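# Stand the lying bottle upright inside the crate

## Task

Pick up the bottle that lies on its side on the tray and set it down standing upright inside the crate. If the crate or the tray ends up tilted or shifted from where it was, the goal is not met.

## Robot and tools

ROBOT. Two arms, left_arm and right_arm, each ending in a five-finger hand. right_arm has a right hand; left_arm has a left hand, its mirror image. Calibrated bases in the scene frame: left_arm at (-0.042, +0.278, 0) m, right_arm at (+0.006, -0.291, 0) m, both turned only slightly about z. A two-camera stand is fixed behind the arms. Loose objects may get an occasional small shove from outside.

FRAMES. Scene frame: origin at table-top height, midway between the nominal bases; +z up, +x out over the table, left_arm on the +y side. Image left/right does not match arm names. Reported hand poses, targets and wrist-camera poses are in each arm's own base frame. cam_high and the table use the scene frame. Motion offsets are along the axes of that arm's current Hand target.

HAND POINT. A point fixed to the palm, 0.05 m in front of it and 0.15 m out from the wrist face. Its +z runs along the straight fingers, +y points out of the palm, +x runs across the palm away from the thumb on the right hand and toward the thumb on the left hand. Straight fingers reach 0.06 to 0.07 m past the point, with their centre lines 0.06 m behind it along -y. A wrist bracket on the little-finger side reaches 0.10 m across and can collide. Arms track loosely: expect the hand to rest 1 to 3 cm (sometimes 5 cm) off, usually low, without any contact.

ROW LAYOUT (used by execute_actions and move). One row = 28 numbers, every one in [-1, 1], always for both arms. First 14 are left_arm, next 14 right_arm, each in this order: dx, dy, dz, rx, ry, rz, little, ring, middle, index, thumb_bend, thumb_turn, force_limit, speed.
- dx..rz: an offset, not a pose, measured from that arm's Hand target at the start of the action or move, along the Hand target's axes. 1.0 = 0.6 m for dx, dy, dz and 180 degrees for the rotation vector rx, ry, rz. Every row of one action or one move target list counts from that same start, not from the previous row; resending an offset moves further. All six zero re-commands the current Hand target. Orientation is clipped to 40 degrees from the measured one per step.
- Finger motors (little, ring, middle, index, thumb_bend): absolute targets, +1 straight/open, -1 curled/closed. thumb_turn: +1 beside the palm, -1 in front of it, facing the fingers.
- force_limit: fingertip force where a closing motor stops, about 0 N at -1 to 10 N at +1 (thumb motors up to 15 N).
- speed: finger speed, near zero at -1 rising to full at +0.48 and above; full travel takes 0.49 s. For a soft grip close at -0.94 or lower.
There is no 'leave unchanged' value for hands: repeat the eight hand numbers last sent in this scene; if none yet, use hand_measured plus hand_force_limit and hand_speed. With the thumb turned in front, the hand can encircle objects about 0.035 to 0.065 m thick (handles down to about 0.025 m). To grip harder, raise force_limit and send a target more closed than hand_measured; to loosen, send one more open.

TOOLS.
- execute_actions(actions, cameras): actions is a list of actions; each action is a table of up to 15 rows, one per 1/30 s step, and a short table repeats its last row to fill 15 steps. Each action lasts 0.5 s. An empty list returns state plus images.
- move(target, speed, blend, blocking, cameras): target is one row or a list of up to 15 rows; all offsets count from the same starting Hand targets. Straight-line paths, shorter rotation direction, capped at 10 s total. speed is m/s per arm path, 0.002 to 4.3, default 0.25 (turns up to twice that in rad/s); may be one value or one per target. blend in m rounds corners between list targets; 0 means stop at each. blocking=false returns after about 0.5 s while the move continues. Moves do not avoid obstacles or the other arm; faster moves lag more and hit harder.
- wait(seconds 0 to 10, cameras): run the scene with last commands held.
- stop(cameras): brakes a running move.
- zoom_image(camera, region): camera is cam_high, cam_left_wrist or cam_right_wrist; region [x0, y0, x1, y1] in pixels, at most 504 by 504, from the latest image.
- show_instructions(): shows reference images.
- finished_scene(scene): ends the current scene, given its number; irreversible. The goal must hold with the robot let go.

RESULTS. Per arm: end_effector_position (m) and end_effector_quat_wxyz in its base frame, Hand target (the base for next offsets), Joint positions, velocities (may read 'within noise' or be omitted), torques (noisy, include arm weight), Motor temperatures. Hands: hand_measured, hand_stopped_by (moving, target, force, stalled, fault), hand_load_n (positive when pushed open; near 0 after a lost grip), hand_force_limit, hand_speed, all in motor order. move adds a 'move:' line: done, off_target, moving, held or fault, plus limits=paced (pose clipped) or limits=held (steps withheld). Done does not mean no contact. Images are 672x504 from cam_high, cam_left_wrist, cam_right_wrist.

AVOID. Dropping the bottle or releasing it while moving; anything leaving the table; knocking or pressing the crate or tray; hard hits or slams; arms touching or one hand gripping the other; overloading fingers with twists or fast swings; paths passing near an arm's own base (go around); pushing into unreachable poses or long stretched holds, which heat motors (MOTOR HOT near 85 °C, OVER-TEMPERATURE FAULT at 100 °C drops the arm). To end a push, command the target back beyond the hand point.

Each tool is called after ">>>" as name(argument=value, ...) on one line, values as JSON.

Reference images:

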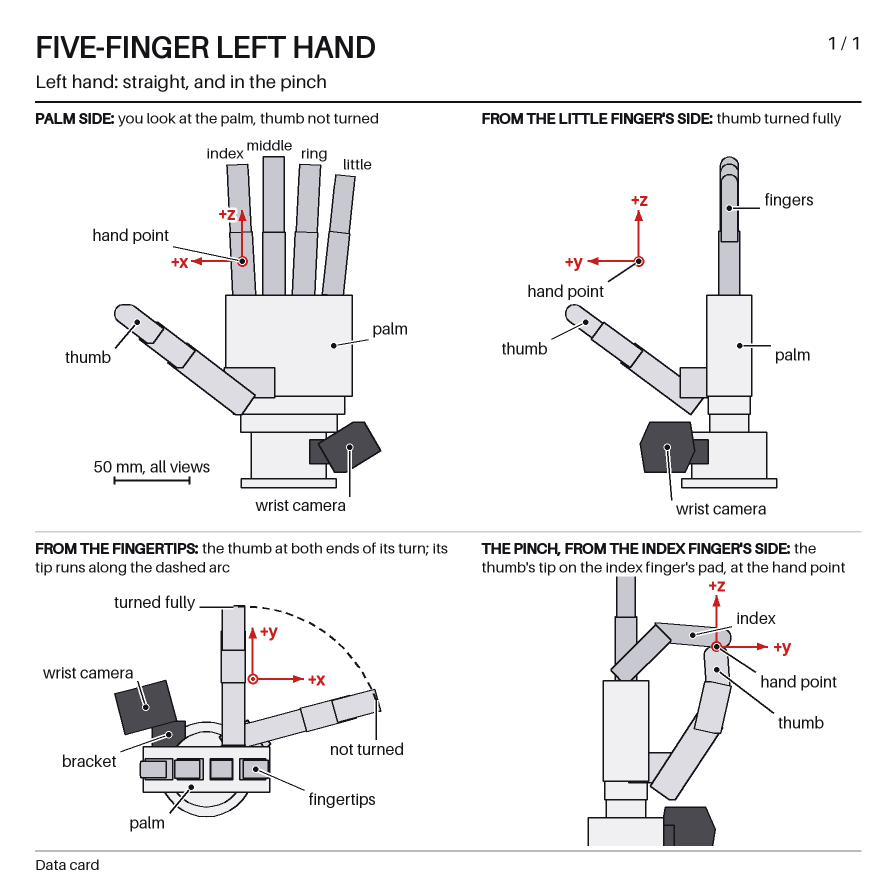

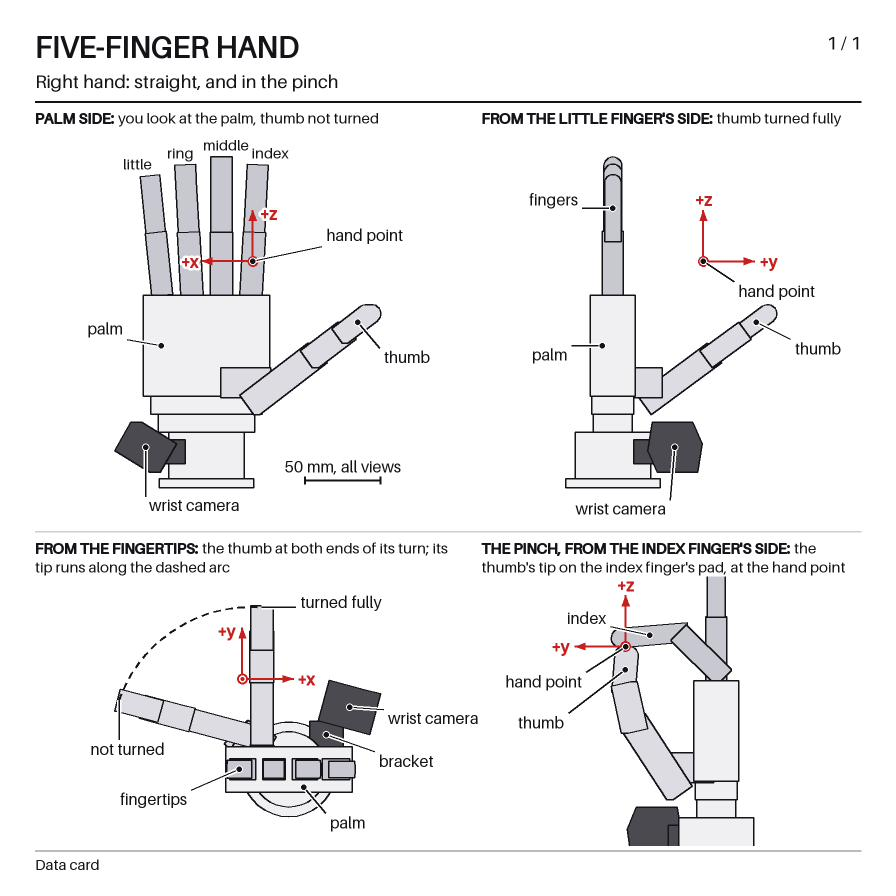

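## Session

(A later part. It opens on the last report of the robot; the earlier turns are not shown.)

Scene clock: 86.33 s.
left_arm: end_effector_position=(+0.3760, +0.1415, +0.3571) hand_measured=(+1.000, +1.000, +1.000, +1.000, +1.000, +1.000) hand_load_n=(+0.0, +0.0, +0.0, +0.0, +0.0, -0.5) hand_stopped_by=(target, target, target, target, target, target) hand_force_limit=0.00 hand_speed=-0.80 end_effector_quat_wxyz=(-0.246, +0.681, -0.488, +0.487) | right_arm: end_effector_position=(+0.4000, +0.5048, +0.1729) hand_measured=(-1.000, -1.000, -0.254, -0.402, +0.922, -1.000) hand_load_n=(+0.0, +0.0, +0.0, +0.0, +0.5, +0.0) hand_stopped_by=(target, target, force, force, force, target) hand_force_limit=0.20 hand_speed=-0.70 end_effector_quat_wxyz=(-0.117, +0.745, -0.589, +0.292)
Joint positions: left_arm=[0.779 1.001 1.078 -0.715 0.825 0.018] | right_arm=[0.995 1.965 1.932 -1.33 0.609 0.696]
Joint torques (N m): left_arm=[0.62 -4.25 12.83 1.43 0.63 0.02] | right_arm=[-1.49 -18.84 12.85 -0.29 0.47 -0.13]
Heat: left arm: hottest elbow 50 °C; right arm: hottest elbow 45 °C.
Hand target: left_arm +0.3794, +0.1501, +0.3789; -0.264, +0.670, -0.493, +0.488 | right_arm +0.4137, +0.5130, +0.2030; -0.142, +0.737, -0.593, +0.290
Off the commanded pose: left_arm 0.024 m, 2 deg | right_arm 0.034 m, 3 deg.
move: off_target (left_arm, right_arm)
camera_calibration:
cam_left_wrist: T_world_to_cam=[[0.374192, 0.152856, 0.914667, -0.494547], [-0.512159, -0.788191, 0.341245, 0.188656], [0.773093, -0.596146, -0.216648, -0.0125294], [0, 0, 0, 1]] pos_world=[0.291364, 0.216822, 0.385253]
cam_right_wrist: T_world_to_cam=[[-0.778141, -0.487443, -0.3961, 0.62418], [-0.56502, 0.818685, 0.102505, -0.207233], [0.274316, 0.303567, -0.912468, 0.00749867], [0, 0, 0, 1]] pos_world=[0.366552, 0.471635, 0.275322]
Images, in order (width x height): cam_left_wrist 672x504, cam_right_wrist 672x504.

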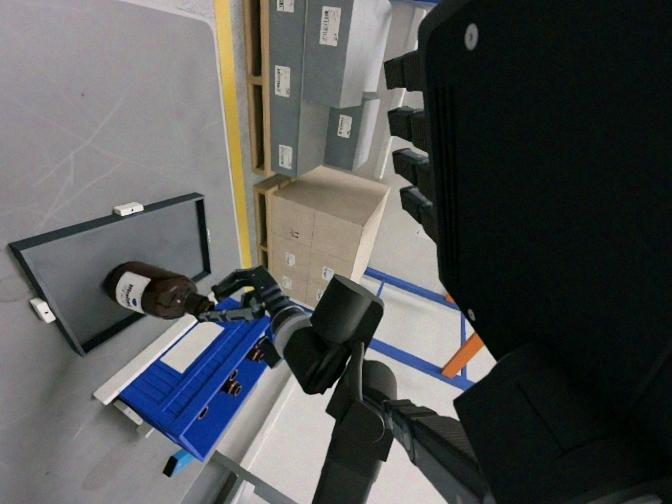

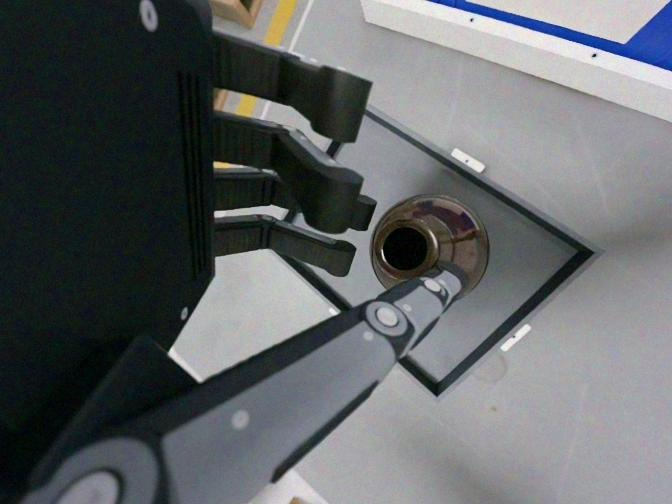

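>>> move(target=[0,0,0,0,0,0,1,1,1,1,1,1,0,-0.8,0,0,0,0,0,0,-1,-1,-0.1,-0.1,1,-1,0.2,0], cameras=[], speed=0.06)

>>> move(target=[[0,0,0,0,0,0,1,1,1,1,1,1,0,-0.8,0.0194,-0.0416,-0.0593,0,0,0,-1,-1,-0.1,-0.1,1,-1,0.2,0],[0,0,0,0,0,0,1,1,1,1,1,1,0,-0.8,0.0088,0.0223,-0.0592,0.0397,-0.1718,-0.0956,-1,-1,-0.1,-0.1,1,-1,0.2,0]], cameras=["cam_right_wrist","cam_high"], speed=0.12)

>>> zoom_image(camera="cam_right_wrist", region=[300, 170, 500, 330])

Scene clock: 90.93 s.
left_arm: end_effector_position=(+0.3760, +0.1415, +0.3571) hand_measured=(+1.000, +1.000, +1.000, +1.000, +1.000, +1.000) hand_load_n=(+0.0, +0.0, +0.0, +0.0, +0.0, +0.0) hand_stopped_by=(target, target, target, target, target, target) hand_force_limit=0.00 hand_speed=-0.80 end_effector_quat_wxyz=(-0.246, +0.681, -0.488, +0.487) | right_arm: end_effector_position=(+0.3997, +0.5047, +0.1728) hand_measured=(-1.000, -1.000, -0.100, -0.100, +1.000, -1.000) hand_load_n=(+0.0, +0.0, +0.0, +0.0, +0.0, +0.0) hand_stopped_by=(target, target, target, target, target, target) hand_force_limit=0.20 hand_speed=0.00 end_effector_quat_wxyz=(-0.116, +0.745, -0.588, +0.292)
Joint positions: left_arm=[0.779 1.001 1.078 -0.715 0.825 0.018] | right_arm=[0.995 1.965 1.932 -1.331 0.609 0.696]
Joint torques (N m): left_arm=[1.79 -3.9 12.88 1.4 0.62 0.05] | right_arm=[-1.44 -18.9 12.78 -0.34 0.5 -0.12]
Heat: left arm: hottest elbow 50 °C; right arm: hottest elbow 46 °C.
Hand target: left_arm +0.3794, +0.1501, +0.3789; -0.264, +0.670, -0.493, +0.488 | right_arm +0.4137, +0.5130, +0.2030; -0.142, +0.737, -0.593, +0.290
Off the commanded pose: left_arm 0.024 m, 2 deg | right_arm 0.034 m, 3 deg.
move: off_target (left_arm, right_arm)
No camera images: "cameras" was empty.

Scene clock: 95.30 s.
left_arm: end_effector_position=(+0.3760, +0.1415, +0.3571) hand_measured=(+1.000, +1.000, +1.000, +1.000, +1.000, +1.000) hand_load_n=(+0.0, +0.0, +0.0, +0.0, +0.0, -0.5) hand_stopped_by=(target, target, target, target, target, target) hand_force_limit=0.00 hand_speed=-0.80 end_effector_quat_wxyz=(-0.246, +0.681, -0.488, +0.487) | right_arm: end_effector_position=(+0.3764, +0.5166, +0.2230) hand_measured=(-1.000, -1.000, -0.100, -0.100, +1.000, -1.000) hand_load_n=(+0.0, +0.0, +0.0, +0.0, +0.0, +0.0) hand_stopped_by=(target, target, target, target, target, target) hand_force_limit=0.20 hand_speed=0.00 end_effector_quat_wxyz=(-0.291, +0.859, -0.400, +0.134)
Joint positions: left_arm=[0.779 1.001 1.078 -0.715 0.825 0.018] | right_arm=[0.917 1.7 1.637 -0.866 0.129 0.175]
Joint torques (N m): left_arm=[2.2 -3.84 12.9 1.61 0.61 0.08] | right_arm=[-1.79 -16.32 7.97 0.92 -0.03 -0.09]
Heat: left arm: hottest elbow 50 °C; right arm: hottest elbow 46 °C.
Hand target: left_arm +0.3794, +0.1501, +0.3789; -0.264, +0.670, -0.493, +0.488 | right_arm +0.3825, +0.5094, +0.2251; -0.295, +0.857, -0.400, +0.138
Off the commanded pose: left_arm 0.024 m, 2 deg | right_arm 0.010 m, 1 deg.
move: off_target (left_arm)
camera_calibration:
cam_right_wrist: T_world_to_cam=[[-0.459091, -0.693523, -0.555212, 0.653338], [-0.887058, 0.323656, 0.329203, 0.0909512], [-0.0486125, 0.64364, -0.763783, -0.0311603], [0, 0, 0, 1]] pos_world=[0.379106, 0.443724, 0.309]
Images, in order (width x height): cam_high 672x504, cam_right_wrist 672x504.

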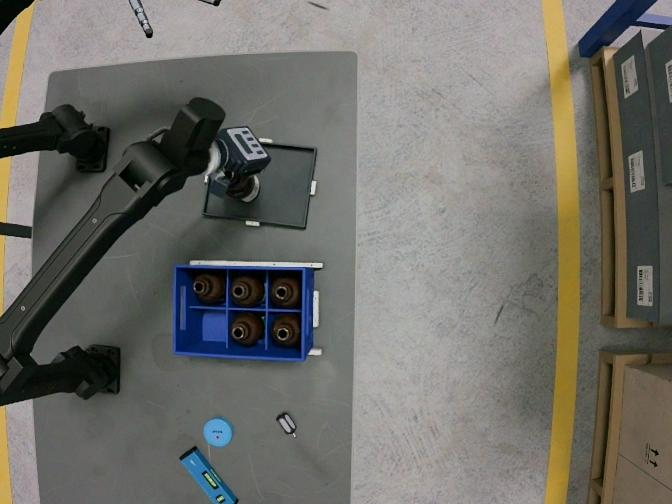

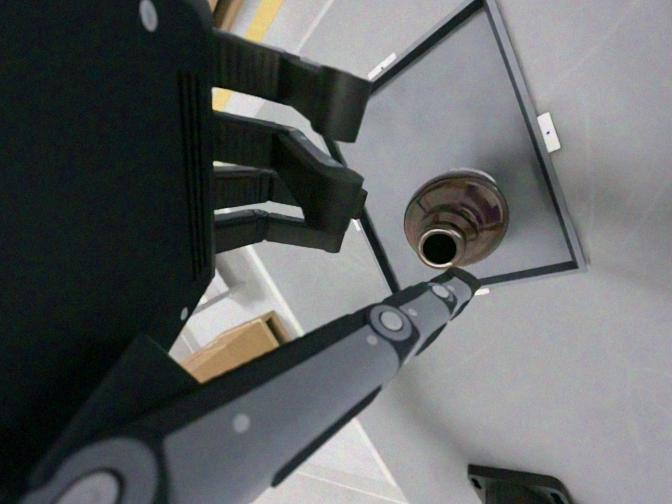

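Scaled by 2.520 from the camera's 672x504 image, which has a finer 960x720 frame.

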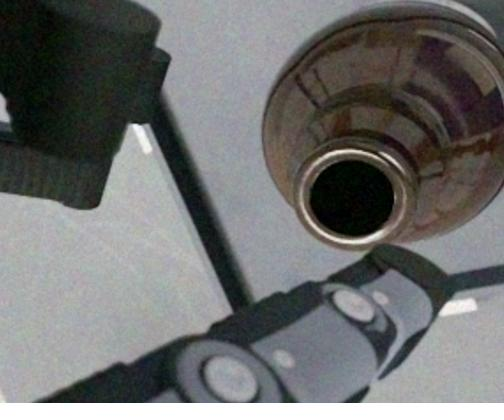

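>>> move(target=[0,0,0,0,0,0,1,1,1,1,1,1,0,-0.8,-0.0083,0.0603,0.0298,0,0,0,-1,-1,-0.1,-0.1,1,-1,0.2,0], cameras=["cam_right_wrist"], speed=0.08)

>>> zoom_image(camera="cam_right_wrist", region=[300, 170, 500, 330])

Scene clock: 97.20 s.
left_arm: end_effector_position=(+0.3760, +0.1415, +0.3571) hand_measured=(+1.000, +1.000, +1.000, +1.000, +1.000, +1.000) hand_load_n=(+0.0, +0.0, +0.0, +0.0, +0.0, +0.0) hand_stopped_by=(target, target, target, target, target, target) hand_force_limit=0.00 hand_speed=-0.80 end_effector_quat_wxyz=(-0.246, +0.681, -0.488, +0.487) | right_arm: end_effector_position=(+0.3671, +0.5029, +0.1873) hand_measured=(-1.000, -1.000, -0.100, -0.100, +1.000, -1.000) hand_load_n=(+0.0, +0.0, +0.0, +0.0, +0.0, +0.0) hand_stopped_by=(target, target, target, target, target, target) hand_force_limit=0.20 hand_speed=0.00 end_effector_quat_wxyz=(-0.291, +0.858, -0.400, +0.136)
Joint positions: left_arm=[0.779 1.001 1.078 -0.715 0.825 0.018] | right_arm=[0.917 1.668 1.501 -0.762 0.133 0.175]
Joint torques (N m): left_arm=[1.73 -3.9 13.05 1.48 0.69 0.05] | right_arm=[-0.5 -15.5 7.87 0.91 0.17 0.01]
Heat: left arm: hottest elbow 50 °C; right arm: hottest elbow 46 °C.
Hand target: left_arm +0.3794, +0.1501, +0.3789; -0.264, +0.670, -0.493, +0.488 | right_arm +0.3659, +0.5019, +0.1886; -0.295, +0.857, -0.400, +0.138
Off the commanded pose: left_arm 0.024 m, 2 deg | right_arm 0.002 m, 1 deg.
move: off_target (left_arm)
camera_calibration:
cam_right_wrist: T_world_to_cam=[[-0.459119, -0.693721, -0.554943, 0.619847], [-0.887249, 0.326627, 0.325736, 0.0981513], [-0.0447101, 0.641924, -0.765464, -0.0504432], [0, 0, 0, 1]] pos_world=[0.369413, 0.430323, 0.273396]
Images, in order (width x height): cam_right_wrist 672x504.

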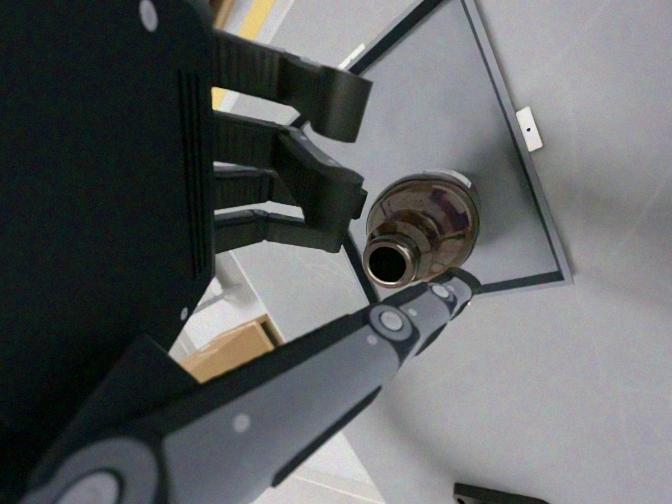

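Scaled by 2.520 from the camera's 672x504 image, which has a finer 960x720 frame.

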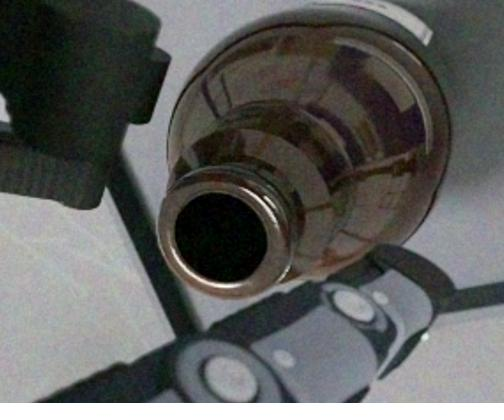

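>>> move(target=[0,0,0,0,0,0,1,1,1,1,1,1,0,-0.8,-0.0113,0.0223,0.0215,0,0,0,-1,-1,-0.1,-0.1,1,-1,0.2,0], cameras=["cam_right_wrist"], speed=0.05)

>>> zoom_image(camera="cam_right_wrist", region=[300, 170, 500, 330])

Scene clock: 98.57 s.
left_arm: end_effector_position=(+0.3760, +0.1415, +0.3571) hand_measured=(+1.000, +1.000, +1.000, +1.000, +1.000, +1.000) hand_load_n=(+0.0, +0.0, +0.0, +0.0, +0.0, +0.0) hand_stopped_by=(target, target, target, target, target, target) hand_force_limit=0.00 hand_speed=-0.80 end_effector_quat_wxyz=(-0.246, +0.681, -0.488, +0.487) | right_arm: end_effector_position=(+0.3672, +0.5009, +0.1732) hand_measured=(-1.000, -1.000, -0.100, -0.100, +1.000, -1.000) hand_load_n=(+0.0, +0.0, +0.0, +0.0, +0.0, +0.0) hand_stopped_by=(target, target, target, target, target, target) hand_force_limit=0.20 hand_speed=0.00 end_effector_quat_wxyz=(-0.293, +0.857, -0.401, +0.140)
Joint positions: left_arm=[0.779 1.001 1.078 -0.715 0.825 0.018] | right_arm=[0.918 1.667 1.461 -0.717 0.141 0.175]
Joint torques (N m): left_arm=[1.9 -3.14 12.72 1.61 0.64 0.05] | right_arm=[0.38 -14.86 7.82 0.84 0.19 0.12]
Heat: left arm: hottest elbow 51 °C; right arm: hottest elbow 46 °C.
Hand target: left_arm +0.3794, +0.1501, +0.3789; -0.264, +0.670, -0.493, +0.488 | right_arm +0.3594, +0.5055, +0.1704; -0.295, +0.857, -0.400, +0.138
Off the commanded pose: left_arm 0.024 m, 2 deg | right_arm 0.009 m, 0 deg.
move: off_target (left_arm)
camera_calibration:
cam_right_wrist: T_world_to_cam=[[-0.457405, -0.691326, -0.559329, 0.609526], [-0.888544, 0.330101, 0.318626, 0.103424], [-0.0356395, 0.64273, -0.765263, -0.0636131], [0, 0, 0, 1]] pos_world=[0.368429, 0.428127, 0.259291]
Images, in order (width x height): cam_right_wrist 672x504.

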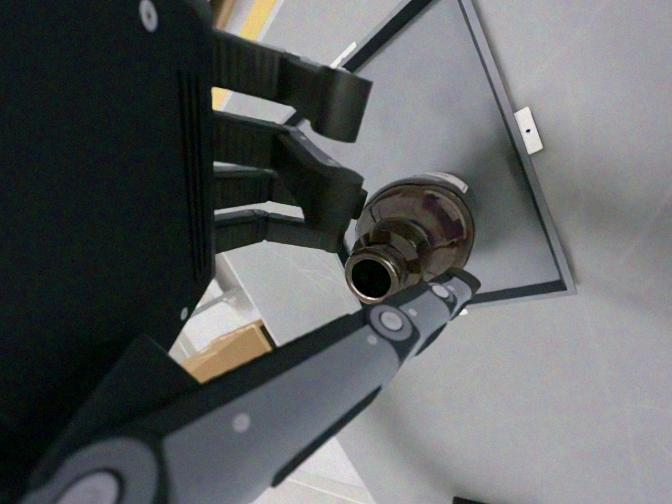

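Scaled by 2.520 from the camera's 672x504 image, which has a finer 960x720 frame.

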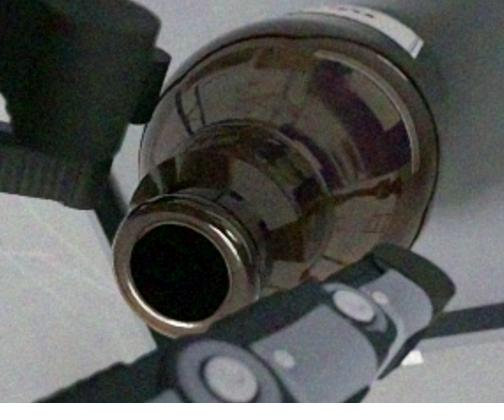

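>>> move(target=[0,0,0,0,0,0,1,1,1,1,1,1,0,-0.8,-0.0175,0.0067,0.0063,0,0,0,-1,-1,-0.1,-0.1,1,-1,0.2,0], cameras=["cam_right_wrist"], speed=0.05)

>>> zoom_image(camera="cam_right_wrist", region=[300, 170, 500, 330])

Scene clock: 99.93 s.
left_arm: end_effector_position=(+0.3760, +0.1415, +0.3571) hand_measured=(+1.000, +1.000, +1.000, +1.000, +1.000, +1.000) hand_load_n=(+0.0, +0.0, +0.0, +0.0, +0.0, +0.0) hand_stopped_by=(target, target, target, target, target, target) hand_force_limit=0.00 hand_speed=-0.80 end_effector_quat_wxyz=(-0.246, +0.681, -0.488, +0.487) | right_arm: end_effector_position=(+0.3591, +0.5084, +0.1721) hand_measured=(-1.000, -1.000, -0.100, -0.100, +1.000, -1.000) hand_load_n=(+0.0, +0.0, +0.0, +0.0, +0.0, +0.0) hand_stopped_by=(target, target, target, target, target, target) hand_force_limit=0.20 hand_speed=0.00 end_effector_quat_wxyz=(-0.296, +0.856, -0.399, +0.141)
Joint positions: left_arm=[0.779 1.001 1.078 -0.715 0.825 0.018] | right_arm=[0.938 1.667 1.456 -0.707 0.153 0.189]
Joint torques (N m): left_arm=[1.55 -3.6 12.89 1.39 0.6 0.1] | right_arm=[0.26 -14.27 7.86 0.88 0.18 0.11]
Heat: left arm: hottest elbow 51 °C; right arm: hottest elbow 46 °C.
Hand target: left_arm +0.3794, +0.1501, +0.3789; -0.264, +0.670, -0.493, +0.488 | right_arm +0.3522, +0.5130, +0.1651; -0.295, +0.857, -0.400, +0.138
Off the commanded pose: left_arm 0.024 m, 2 deg | right_arm 0.011 m, 0 deg.
move: off_target (left_arm, right_arm)
camera_calibration:
cam_right_wrist: T_world_to_cam=[[-0.452985, -0.689579, -0.565054, 0.609055], [-0.890903, 0.326599, 0.315634, 0.0972664], [-0.0331087, 0.646386, -0.762292, -0.0728799], [0, 0, 0, 1]] pos_world=[0.360135, 0.435333, 0.257892]
Images, in order (width x height): cam_right_wrist 672x504.

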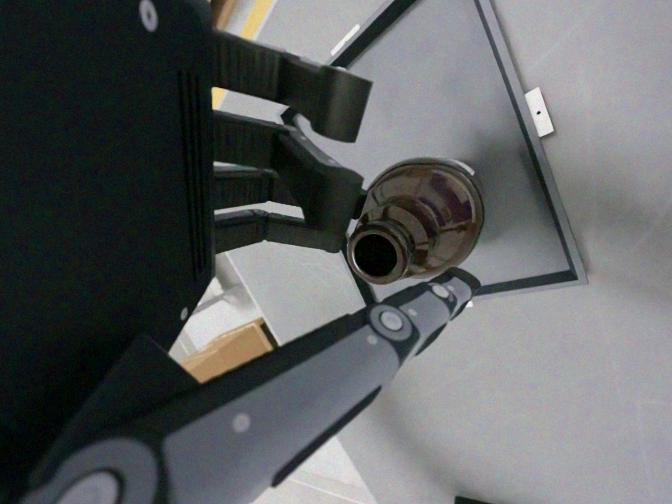

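Scaled by 2.520 from the camera's 672x504 image, which has a finer 960x720 frame.

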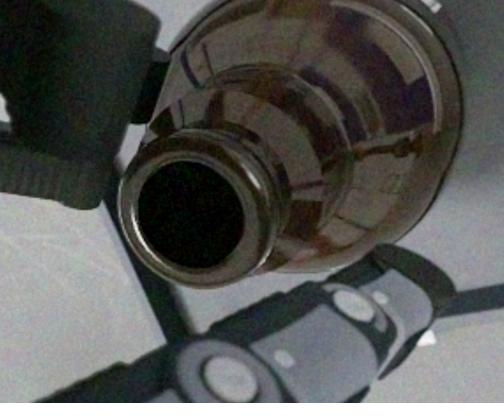

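>>> move(target=[0,0,0,0,0,0,1,1,1,1,1,1,0,-0.8,-0.0025,0.0087,0.0145,0,0,0,-1,-1,-0.1,-0.1,1,-1,0.2,0], cameras=["cam_right_wrist"], speed=0.05)

>>> zoom_image(camera="cam_right_wrist", region=[300, 170, 500, 330])

Scene clock: 105.20 s.
left_arm: end_effector_position=(+0.3760, +0.1415, +0.3571) hand_measured=(+1.000, +1.000, +1.000, +1.000, +1.000, +1.000) hand_load_n=(+0.0, +0.0, +0.0, +0.0, +0.0, +0.0) hand_stopped_by=(target, target, target, target, target, target) hand_force_limit=0.00 hand_speed=-0.80 end_effector_quat_wxyz=(-0.246, +0.681, -0.488, +0.487) | right_arm: end_effector_position=(+0.3597, +0.5098, +0.1683) hand_measured=(-1.000, -1.000, -0.100, -0.100, +1.000, -1.000) hand_load_n=(+0.0, +0.0, +0.0, +0.0, +0.0, +0.0) hand_stopped_by=(target, target, target, target, target, target) hand_force_limit=0.20 hand_speed=0.00 end_effector_quat_wxyz=(-0.300, +0.854, -0.400, +0.142)
Joint positions: left_arm=[0.779 1.001 1.078 -0.715 0.825 0.018] | right_arm=[0.939 1.667 1.443 -0.684 0.154 0.191]
Joint torques (N m): left_arm=[1.73 -4.37 12.88 1.51 0.58 0.05] | right_arm=[0.44 -13.27 7.86 0.92 0.19 0.11]
Heat: left arm: hottest elbow 51 °C; right arm: hottest elbow 45 °C.
Hand target: left_arm +0.3794, +0.1501, +0.3789; -0.264, +0.670, -0.493, +0.488 | right_arm +0.3523, +0.5149, +0.1550; -0.295, +0.857, -0.400, +0.138
Off the commanded pose: left_arm 0.024 m, 2 deg | right_arm 0.016 m, 1 deg.
move: off_target (left_arm, right_arm)
camera_calibration:
cam_right_wrist: T_world_to_cam=[[-0.450894, -0.683972, -0.573478, 0.605766], [-0.892159, 0.325673, 0.313034, 0.099953], [-0.0273404, 0.652778, -0.757055, -0.0828323], [0, 0, 0, 1]] pos_world=[0.360046, 0.435846, 0.253396]
Images, in order (width x height): cam_right_wrist 672x504.

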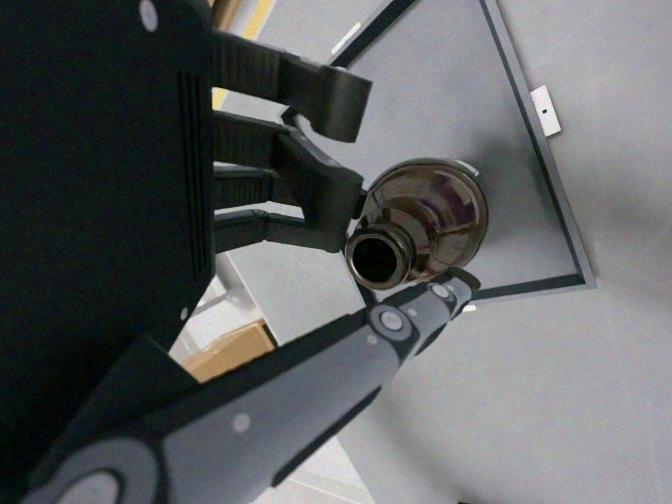

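Scaled by 2.520 from the camera's 672x504 image, which has a finer 960x720 frame.

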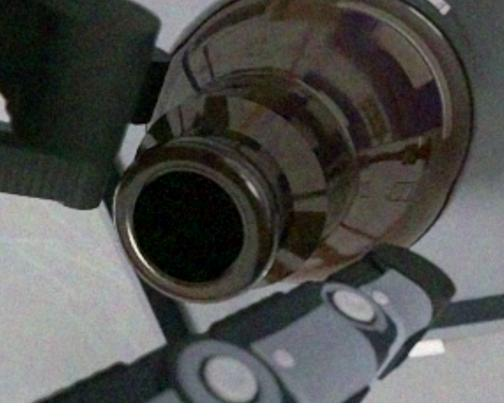

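>>> move(target=[0,0,0,0,0,0,1,1,1,1,1,1,0,-0.8,0,0.0062,0.0079,0,0,0,-1,-1,-0.1,-0.1,1,-1,0.2,0], cameras=["cam_right_wrist"], speed=0.05)

>>> zoom_image(camera="cam_right_wrist", region=[300, 170, 500, 330])

Scene clock: 106.27 s.
left_arm: end_effector_position=(+0.3760, +0.1415, +0.3571) hand_measured=(+1.000, +1.000, +1.000, +1.000, +1.000, +1.000) hand_load_n=(+0.0, +0.0, +0.0, +0.0, +0.0, +0.0) hand_stopped_by=(target, target, target, target, target, target) hand_force_limit=0.00 hand_speed=-0.80 end_effector_quat_wxyz=(-0.246, +0.681, -0.488, +0.487) | right_arm: end_effector_position=(+0.3597, +0.5098, +0.1626) hand_measured=(-1.000, -1.000, -0.100, -0.100, +1.000, -1.000) hand_load_n=(+0.5, +0.0, +0.0, +0.0, +0.0, +0.0) hand_stopped_by=(target, target, target, target, target, target) hand_force_limit=0.20 hand_speed=0.00 end_effector_quat_wxyz=(-0.301, +0.854, -0.400, +0.142)
Joint positions: left_arm=[0.779 1.001 1.078 -0.715 0.825 0.018] | right_arm=[0.939 1.67 1.431 -0.668 0.154 0.191]
Joint torques (N m): left_arm=[2.14 -3.55 12.96 1.37 0.58 0.09] | right_arm=[0.56 -13.27 7.8 0.94 0.19 0.12]
Heat: left arm: hottest elbow 51 °C; right arm: hottest elbow 45 °C.
Hand target: left_arm +0.3794, +0.1501, +0.3789; -0.264, +0.670, -0.493, +0.488 | right_arm +0.3523, +0.5149, +0.1490; -0.295, +0.857, -0.400, +0.138
Off the commanded pose: left_arm 0.024 m, 2 deg | right_arm 0.016 m, 1 deg.
move: off_target (left_arm, right_arm)
camera_calibration:
cam_right_wrist: T_world_to_cam=[[-0.450644, -0.683654, -0.574053, 0.602413], [-0.892294, 0.325474, 0.312856, 0.101917], [-0.0270461, 0.653211, -0.756693, -0.087532], [0, 0, 0, 1]] pos_world=[0.360046, 0.435847, 0.247697]
Images, in order (width x height): cam_right_wrist 672x504.

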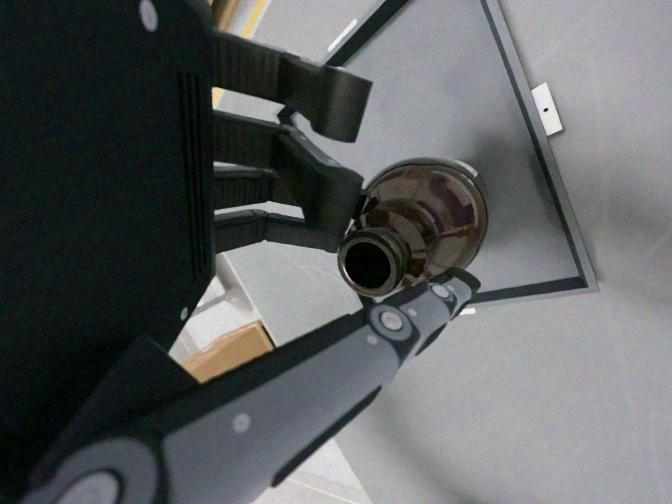

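Scaled by 2.520 from the camera's 672x504 image, which has a finer 960x720 frame.

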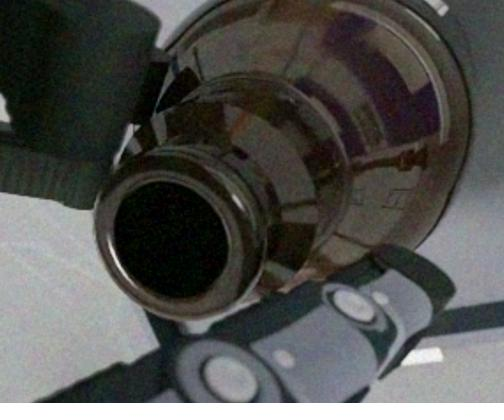

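>>> move(target=[0,0,0,0,0,0,1,1,1,1,1,1,0,-0.8,0,0,0,0,0,0,-1,-1,-0.33,-0.36,1,-1,-0.4,-0.7], cameras=[], speed=0.05)

>>> move(target=[0,0,0,0,0,0,1,1,1,1,1,1,0,-0.8,0,0,0,0,0,0,-1,-1,-0.33,-0.36,0.6,-1,0.1,-0.7], cameras=["cam_right_wrist"], speed=0.05)

>>> zoom_image(camera="cam_right_wrist", region=[300, 170, 500, 330])

Scene clock: 107.27 s.
left_arm: end_effector_position=(+0.3760, +0.1415, +0.3571) hand_measured=(+1.000, +1.000, +1.000, +1.000, +1.000, +1.000) hand_load_n=(+0.0, +0.0, +0.0, +0.0, +0.0, +0.0) hand_stopped_by=(target, target, target, target, target, target) hand_force_limit=0.00 hand_speed=-0.80 end_effector_quat_wxyz=(-0.246, +0.681, -0.488, +0.487) | right_arm: end_effector_position=(+0.3605, +0.5105, +0.1622) hand_measured=(-1.000, -1.000, -0.288, -0.360, +1.000, -1.000) hand_load_n=(+0.0, +0.0, +3.5, +0.0, +0.5, +0.5) hand_stopped_by=(target, target, force, target, target, target) hand_force_limit=-0.40 hand_speed=-0.70 end_effector_quat_wxyz=(-0.302, +0.853, -0.400, +0.143)
Joint positions: left_arm=[0.779 1.001 1.078 -0.715 0.825 0.018] | right_arm=[0.939 1.672 1.431 -0.664 0.155 0.191]
Joint torques (N m): left_arm=[1.67 -4.42 12.89 1.24 0.6 0.07] | right_arm=[0.5 -13.45 7.8 0.76 0.13 0.11]
Heat: left arm: hottest elbow 51 °C; right arm: hottest elbow 45 °C.
Hand target: left_arm +0.3794, +0.1501, +0.3789; -0.264, +0.670, -0.493, +0.488 | right_arm +0.3523, +0.5149, +0.1489; -0.295, +0.857, -0.400, +0.138
Off the commanded pose: left_arm 0.024 m, 2 deg | right_arm 0.016 m, 1 deg.
move: off_target (left_arm, right_arm)
No camera images: "cameras" was empty.

Scene clock: 107.77 s.
left_arm: end_effector_position=(+0.3760, +0.1415, +0.3571) hand_measured=(+1.000, +1.000, +1.000, +1.000, +1.000, +1.000) hand_load_n=(+0.0, +0.0, +0.0, +0.0, +0.0, +0.0) hand_stopped_by=(target, target, target, target, target, target) hand_force_limit=0.00 hand_speed=-0.80 end_effector_quat_wxyz=(-0.246, +0.681, -0.488, +0.487) | right_arm: end_effector_position=(+0.3608, +0.5109, +0.1624) hand_measured=(-1.000, -1.000, -0.288, -0.360, +0.950, -1.000) hand_load_n=(+0.0, +0.0, +10.0, +0.0, +9.0, +1.5) hand_stopped_by=(target, target, force, target, force, target) hand_force_limit=0.10 hand_speed=-0.70 end_effector_quat_wxyz=(-0.303, +0.853, -0.400, +0.143)
Joint positions: left_arm=[0.779 1.001 1.078 -0.715 0.825 0.018] | right_arm=[0.939 1.672 1.431 -0.663 0.155 0.191]
Joint torques (N m): left_arm=[1.96 -3.02 12.92 1.39 0.61 0.01] | right_arm=[0.56 -13.33 7.83 0.7 0.13 0.13]
Heat: left arm: hottest elbow 51 °C; right arm: hottest elbow 45 °C.
Hand target: left_arm +0.3794, +0.1501, +0.3789; -0.264, +0.670, -0.493, +0.488 | right_arm +0.3522, +0.5149, +0.1489; -0.295, +0.857, -0.400, +0.138
Off the commanded pose: left_arm 0.024 m, 2 deg | right_arm 0.016 m, 1 deg.
move: off_target (left_arm, right_arm)
camera_calibration:
cam_right_wrist: T_world_to_cam=[[-0.449567, -0.681417, -0.577547, 0.602551], [-0.892922, 0.325412, 0.311122, 0.103092], [-0.0240627, 0.655575, -0.754747, -0.0909308], [0, 0, 0, 1]] pos_world=[0.360752, 0.436653, 0.247297]
Images, in order (width x height): cam_right_wrist 672x504.

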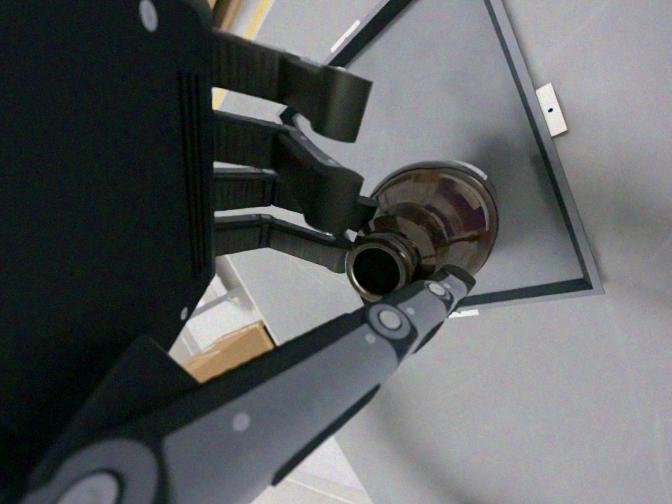

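Scaled by 2.520 from the camera's 672x504 image, which has a finer 960x720 frame.

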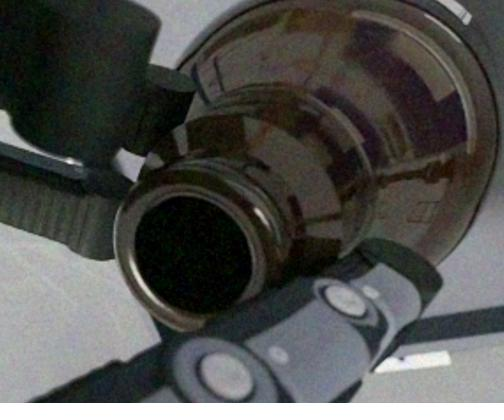

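>>> move(target=[0,0,0,0,0,0,1,1,1,1,1,1,0,-0.8,0,0,0,0,0,0,-1,-1,-0.22,-0.25,1,-1,0.1,-0.5], cameras=[], speed=0.05)

>>> move(target=[0,0,0,0,0,0,1,1,1,1,1,1,0,-0.8,0.0094,-0.0219,-0.0310,0,0,0,-1,-1,-0.22,-0.25,1,-1,0.1,-0.5], cameras=["cam_right_wrist"], speed=0.05)

>>> zoom_image(camera="cam_right_wrist", region=[300, 170, 500, 330])

Scene clock: 109.27 s.
left_arm: end_effector_position=(+0.3760, +0.1415, +0.3571) hand_measured=(+1.000, +1.000, +1.000, +1.000, +1.000, +1.000) hand_load_n=(+0.0, +0.0, +0.0, +0.0, +0.0, -0.5) hand_stopped_by=(target, target, target, target, target, target) hand_force_limit=0.00 hand_speed=-0.80 end_effector_quat_wxyz=(-0.246, +0.681, -0.488, +0.487) | right_arm: end_effector_position=(+0.3606, +0.5106, +0.1616) hand_measured=(-1.000, -1.000, -0.220, -0.250, +1.000, -1.000) hand_load_n=(+0.0, +0.0, +0.0, +0.0, +0.0, +0.0) hand_stopped_by=(target, target, target, target, target, target) hand_force_limit=0.10 hand_speed=-0.50 end_effector_quat_wxyz=(-0.302, +0.853, -0.400, +0.143)
Joint positions: left_arm=[0.779 1.001 1.078 -0.715 0.825 0.018] | right_arm=[0.939 1.672 1.43 -0.663 0.155 0.191]
Joint torques (N m): left_arm=[2.2 -4.31 13.04 1.31 0.59 0.05] | right_arm=[0.44 -13.27 7.84 0.69 0.12 0.12]
Heat: left arm: hottest elbow 51 °C; right arm: hottest elbow 45 °C.
Hand target: left_arm +0.3794, +0.1501, +0.3789; -0.264, +0.670, -0.493, +0.488 | right_arm +0.3522, +0.5148, +0.1488; -0.295, +0.857, -0.400, +0.138
Off the commanded pose: left_arm 0.024 m, 2 deg | right_arm 0.016 m, 1 deg.
move: off_target (left_arm, right_arm)
No camera images: "cameras" was empty.

Scene clock: 110.20 s.
left_arm: end_effector_position=(+0.3760, +0.1415, +0.3571) hand_measured=(+1.000, +1.000, +1.000, +1.000, +1.000, +1.000) hand_load_n=(+0.0, +0.0, +0.0, +0.0, +0.0, -0.5) hand_stopped_by=(target, target, target, target, target, target) hand_force_limit=0.00 hand_speed=-0.80 end_effector_quat_wxyz=(-0.246, +0.681, -0.488, +0.487) | right_arm: end_effector_position=(+0.3554, +0.5041, +0.1588) hand_measured=(-1.000, -1.000, -0.220, -0.250, +1.000, -1.000) hand_load_n=(+0.0, +0.5, +0.0, +0.0, +0.0, +0.0) hand_stopped_by=(target, target, target, target, target, target) hand_force_limit=0.10 hand_speed=-0.50 end_effector_quat_wxyz=(-0.288, +0.859, -0.401, +0.139)
Joint positions: left_arm=[0.779 1.001 1.078 -0.715 0.825 0.018] | right_arm=[0.939 1.67 1.43 -0.695 0.154 0.191]
Joint torques (N m): left_arm=[2.37 -4.07 12.85 1.46 0.62 0.03] | right_arm=[-0.38 -14.92 10.35 -0.01 -0.03 0.05]
Heat: left arm: hottest elbow 51 °C; right arm: hottest elbow 45 °C.
Hand target: left_arm +0.3794, +0.1501, +0.3789; -0.264, +0.670, -0.493, +0.488 | right_arm +0.3550, +0.5098, +0.1714; -0.295, +0.857, -0.400, +0.138
Off the commanded pose: left_arm 0.024 m, 2 deg | right_arm 0.014 m, 1 deg.
move: off_target (left_arm, right_arm)
camera_calibration:
cam_right_wrist: T_world_to_cam=[[-0.46031, -0.696171, -0.550873, 0.600489], [-0.886844, 0.332436, 0.320928, 0.0943646], [-0.0402907, 0.636265, -0.770418, -0.0714181], [0, 0, 0, 1]] pos_world=[0.35722, 0.432114, 0.245487]
Images, in order (width x height): cam_right_wrist 672x504.

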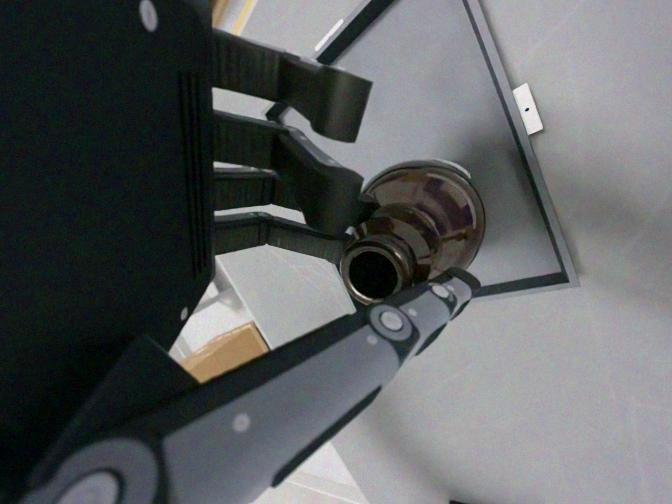

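Scaled by 2.520 from the camera's 672x504 image, which has a finer 960x720 frame.

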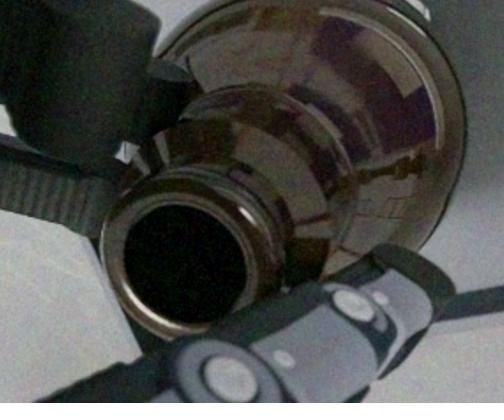

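>>> move(target=[0,0,0,0,0,0,1,1,1,1,1,1,0,-0.8,0.0,-0.0123,-0.0158,0,0,0,-1,-1,-0.22,-0.25,1,-1,0.1,-0.5], cameras=["cam_right_wrist"], speed=0.05)

>>> zoom_image(camera="cam_right_wrist", region=[300, 170, 500, 330])

Scene clock: 111.33 s.
left_arm: end_effector_position=(+0.3760, +0.1415, +0.3571) hand_measured=(+1.000, +1.000, +1.000, +1.000, +1.000, +1.000) hand_load_n=(+0.0, +0.0, +0.0, +0.0, +0.0, -0.5) hand_stopped_by=(target, target, target, target, target, target) hand_force_limit=0.00 hand_speed=-0.80 end_effector_quat_wxyz=(-0.246, +0.681, -0.488, +0.487) | right_arm: end_effector_position=(+0.3506, +0.4978, +0.1582) hand_measured=(-1.000, -1.000, -0.220, -0.250, +1.000, -1.000) hand_load_n=(+0.0, +0.0, +1.0, +0.0, +0.0, +0.0) hand_stopped_by=(target, target, target, target, target, target) hand_force_limit=0.10 hand_speed=-0.50 end_effector_quat_wxyz=(-0.276, +0.863, -0.402, +0.137)
Joint positions: left_arm=[0.779 1.001 1.078 -0.715 0.825 0.018] | right_arm=[0.939 1.665 1.43 -0.726 0.153 0.191]
Joint torques (N m): left_arm=[2.37 -4.01 12.68 1.65 0.62 0.07] | right_arm=[-0.26 -14.92 12 -0.01 -0.01 0.05]
Heat: left arm: hottest elbow 51 °C; right arm: hottest elbow 45 °C.
Hand target: left_arm +0.3794, +0.1501, +0.3789; -0.264, +0.670, -0.493, +0.488 | right_arm +0.3549, +0.5097, +0.1834; -0.295, +0.857, -0.400, +0.138
Off the commanded pose: left_arm 0.024 m, 2 deg | right_arm 0.028 m, 2 deg.
move: off_target (left_arm, right_arm)
camera_calibration:
cam_right_wrist: T_world_to_cam=[[-0.468584, -0.707463, -0.529079, 0.598583], [-0.881854, 0.338957, 0.327784, 0.0863383], [-0.05256, 0.620165, -0.782709, -0.0538107], [0, 0, 0, 1]] pos_world=[0.353796, 0.427582, 0.24628]
Images, in order (width x height): cam_right_wrist 672x504.

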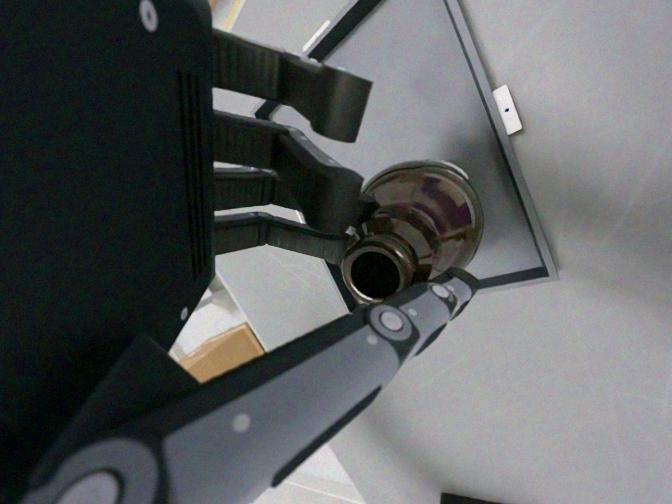

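Scaled by 2.520 from the camera's 672x504 image, which has a finer 960x720 frame.

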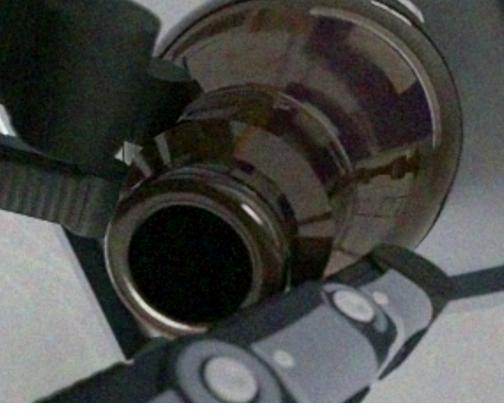

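>>> move(target=[0,0,0,0,0,0,1,1,1,1,1,1,0,-0.8,0.0,-0.0308,-0.0394,0,0,0,-1,-1,-0.1,-0.1,1,-1,0.1,0], cameras=["cam_right_wrist"], speed=0.06)

>>> zoom_image(camera="cam_right_wrist", region=[300, 170, 500, 330])

Scene clock: 112.67 s.
left_arm: end_effector_position=(+0.3760, +0.1415, +0.3571) hand_measured=(+1.000, +1.000, +1.000, +1.000, +1.000, +1.000) hand_load_n=(+0.0, +0.0, +0.0, +0.0, +0.0, +0.0) hand_stopped_by=(target, target, target, target, target, target) hand_force_limit=0.00 hand_speed=-0.80 end_effector_quat_wxyz=(-0.246, +0.681, -0.488, +0.487) | right_arm: end_effector_position=(+0.3473, +0.4935, +0.1804) hand_measured=(-1.000, -1.000, -0.100, -0.100, +1.000, -1.000) hand_load_n=(+0.0, +0.0, +0.5, +0.0, +0.0, +0.0) hand_stopped_by=(target, target, target, target, target, target) hand_force_limit=0.10 hand_speed=0.00 end_effector_quat_wxyz=(-0.267, +0.865, -0.402, +0.134)
Joint positions: left_arm=[0.779 1.001 1.078 -0.715 0.825 0.018] | right_arm=[0.939 1.65 1.476 -0.805 0.152 0.192]
Joint torques (N m): left_arm=[1.67 -4.25 13.04 1.24 0.61 0] | right_arm=[-0.26 -14.97 13.34 0.06 0 0.04]
Heat: left arm: hottest elbow 51 °C; right arm: hottest elbow 45 °C.
Hand target: left_arm +0.3794, +0.1501, +0.3789; -0.264, +0.670, -0.493, +0.488 | right_arm +0.3549, +0.5098, +0.2137; -0.295, +0.857, -0.400, +0.138
Off the commanded pose: left_arm 0.024 m, 2 deg | right_arm 0.038 m, 3 deg.
move: off_target (left_arm, right_arm)
camera_calibration:
cam_right_wrist: T_world_to_cam=[[-0.474758, -0.71472, -0.513595, 0.60866], [-0.877961, 0.343777, 0.333171, 0.0728823], [-0.0615616, 0.609092, -0.790707, -0.023962], [0, 0, 0, 1]] pos_world=[0.351479, 0.424561, 0.269376]
Images, in order (width x height): cam_right_wrist 672x504.

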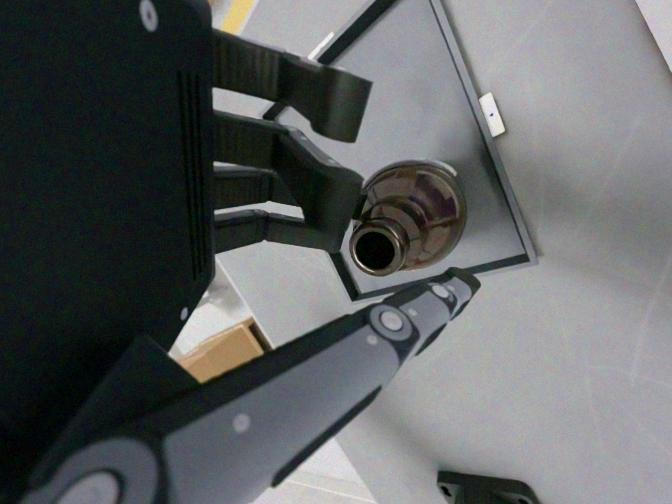

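Scaled by 2.520 from the camera's 672x504 image, which has a finer 960x720 frame.

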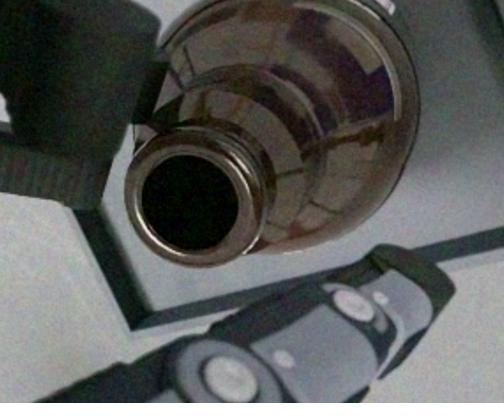

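>>> move(target=[0,0,0,0,0,0,1,1,1,1,1,1,0,-0.8,0.0033,0.0535,0.0465,0,0,0,-1,-1,-0.1,-0.1,1,-1,0.1,0], cameras=["cam_right_wrist"], speed=0.06)

>>> zoom_image(camera="cam_right_wrist", region=[300, 170, 500, 330])

Scene clock: 114.77 s.
left_arm: end_effector_position=(+0.3760, +0.1415, +0.3571) hand_measured=(+1.000, +1.000, +1.000, +1.000, +1.000, +1.000) hand_load_n=(+0.0, +0.0, +0.0, +0.0, +0.0, +0.0) hand_stopped_by=(target, target, target, target, target, target) hand_force_limit=0.00 hand_speed=-0.80 end_effector_quat_wxyz=(-0.246, +0.681, -0.488, +0.487) | right_arm: end_effector_position=(+0.3534, +0.5019, +0.1731) hand_measured=(-1.000, -1.000, -0.100, -0.100, +1.000, -1.000) hand_load_n=(+0.0, +0.5, +0.0, +0.0, +0.0, +0.0) hand_stopped_by=(target, target, target, target, target, target) hand_force_limit=0.10 hand_speed=0.00 end_effector_quat_wxyz=(-0.292, +0.857, -0.401, +0.139)
Joint positions: left_arm=[0.779 1.001 1.078 -0.715 0.825 0.018] | right_arm=[0.939 1.65 1.439 -0.717 0.152 0.192]
Joint torques (N m): left_arm=[1.32 -3.66 12.81 1.54 0.67 0.06] | right_arm=[-0.26 -14.8 7.95 0.85 0.01 0.04]
Heat: left arm: hottest elbow 51 °C; right arm: hottest elbow 45 °C.
Hand target: left_arm +0.3794, +0.1501, +0.3789; -0.264, +0.670, -0.493, +0.488 | right_arm +0.3501, +0.5031, +0.1718; -0.295, +0.857, -0.400, +0.138
Off the commanded pose: left_arm 0.024 m, 2 deg | right_arm 0.004 m, 0 deg.
move: off_target (left_arm)
camera_calibration:
cam_right_wrist: T_world_to_cam=[[-0.458031, -0.691982, -0.558004, 0.604269], [-0.888152, 0.329874, 0.319951, 0.0906775], [-0.0373297, 0.64214, -0.765678, -0.0638393], [0, 0, 0, 1]] pos_world=[0.354926, 0.429225, 0.259292]
Images, in order (width x height): cam_right_wrist 672x504.

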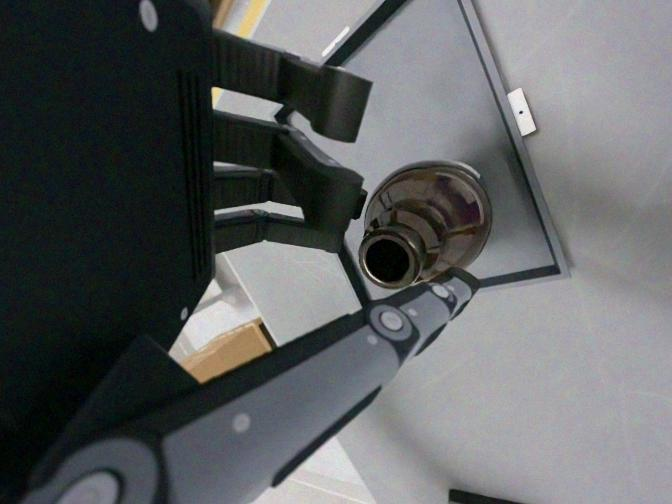

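Scaled by 2.520 from the camera's 672x504 image, which has a finer 960x720 frame.

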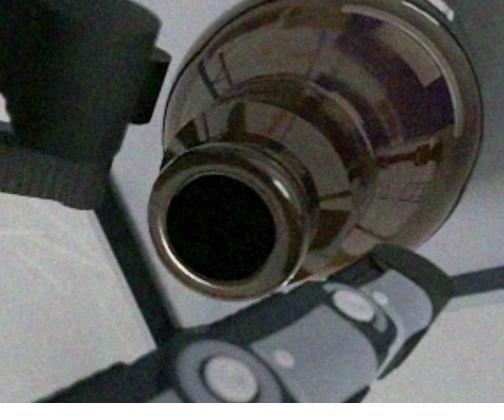

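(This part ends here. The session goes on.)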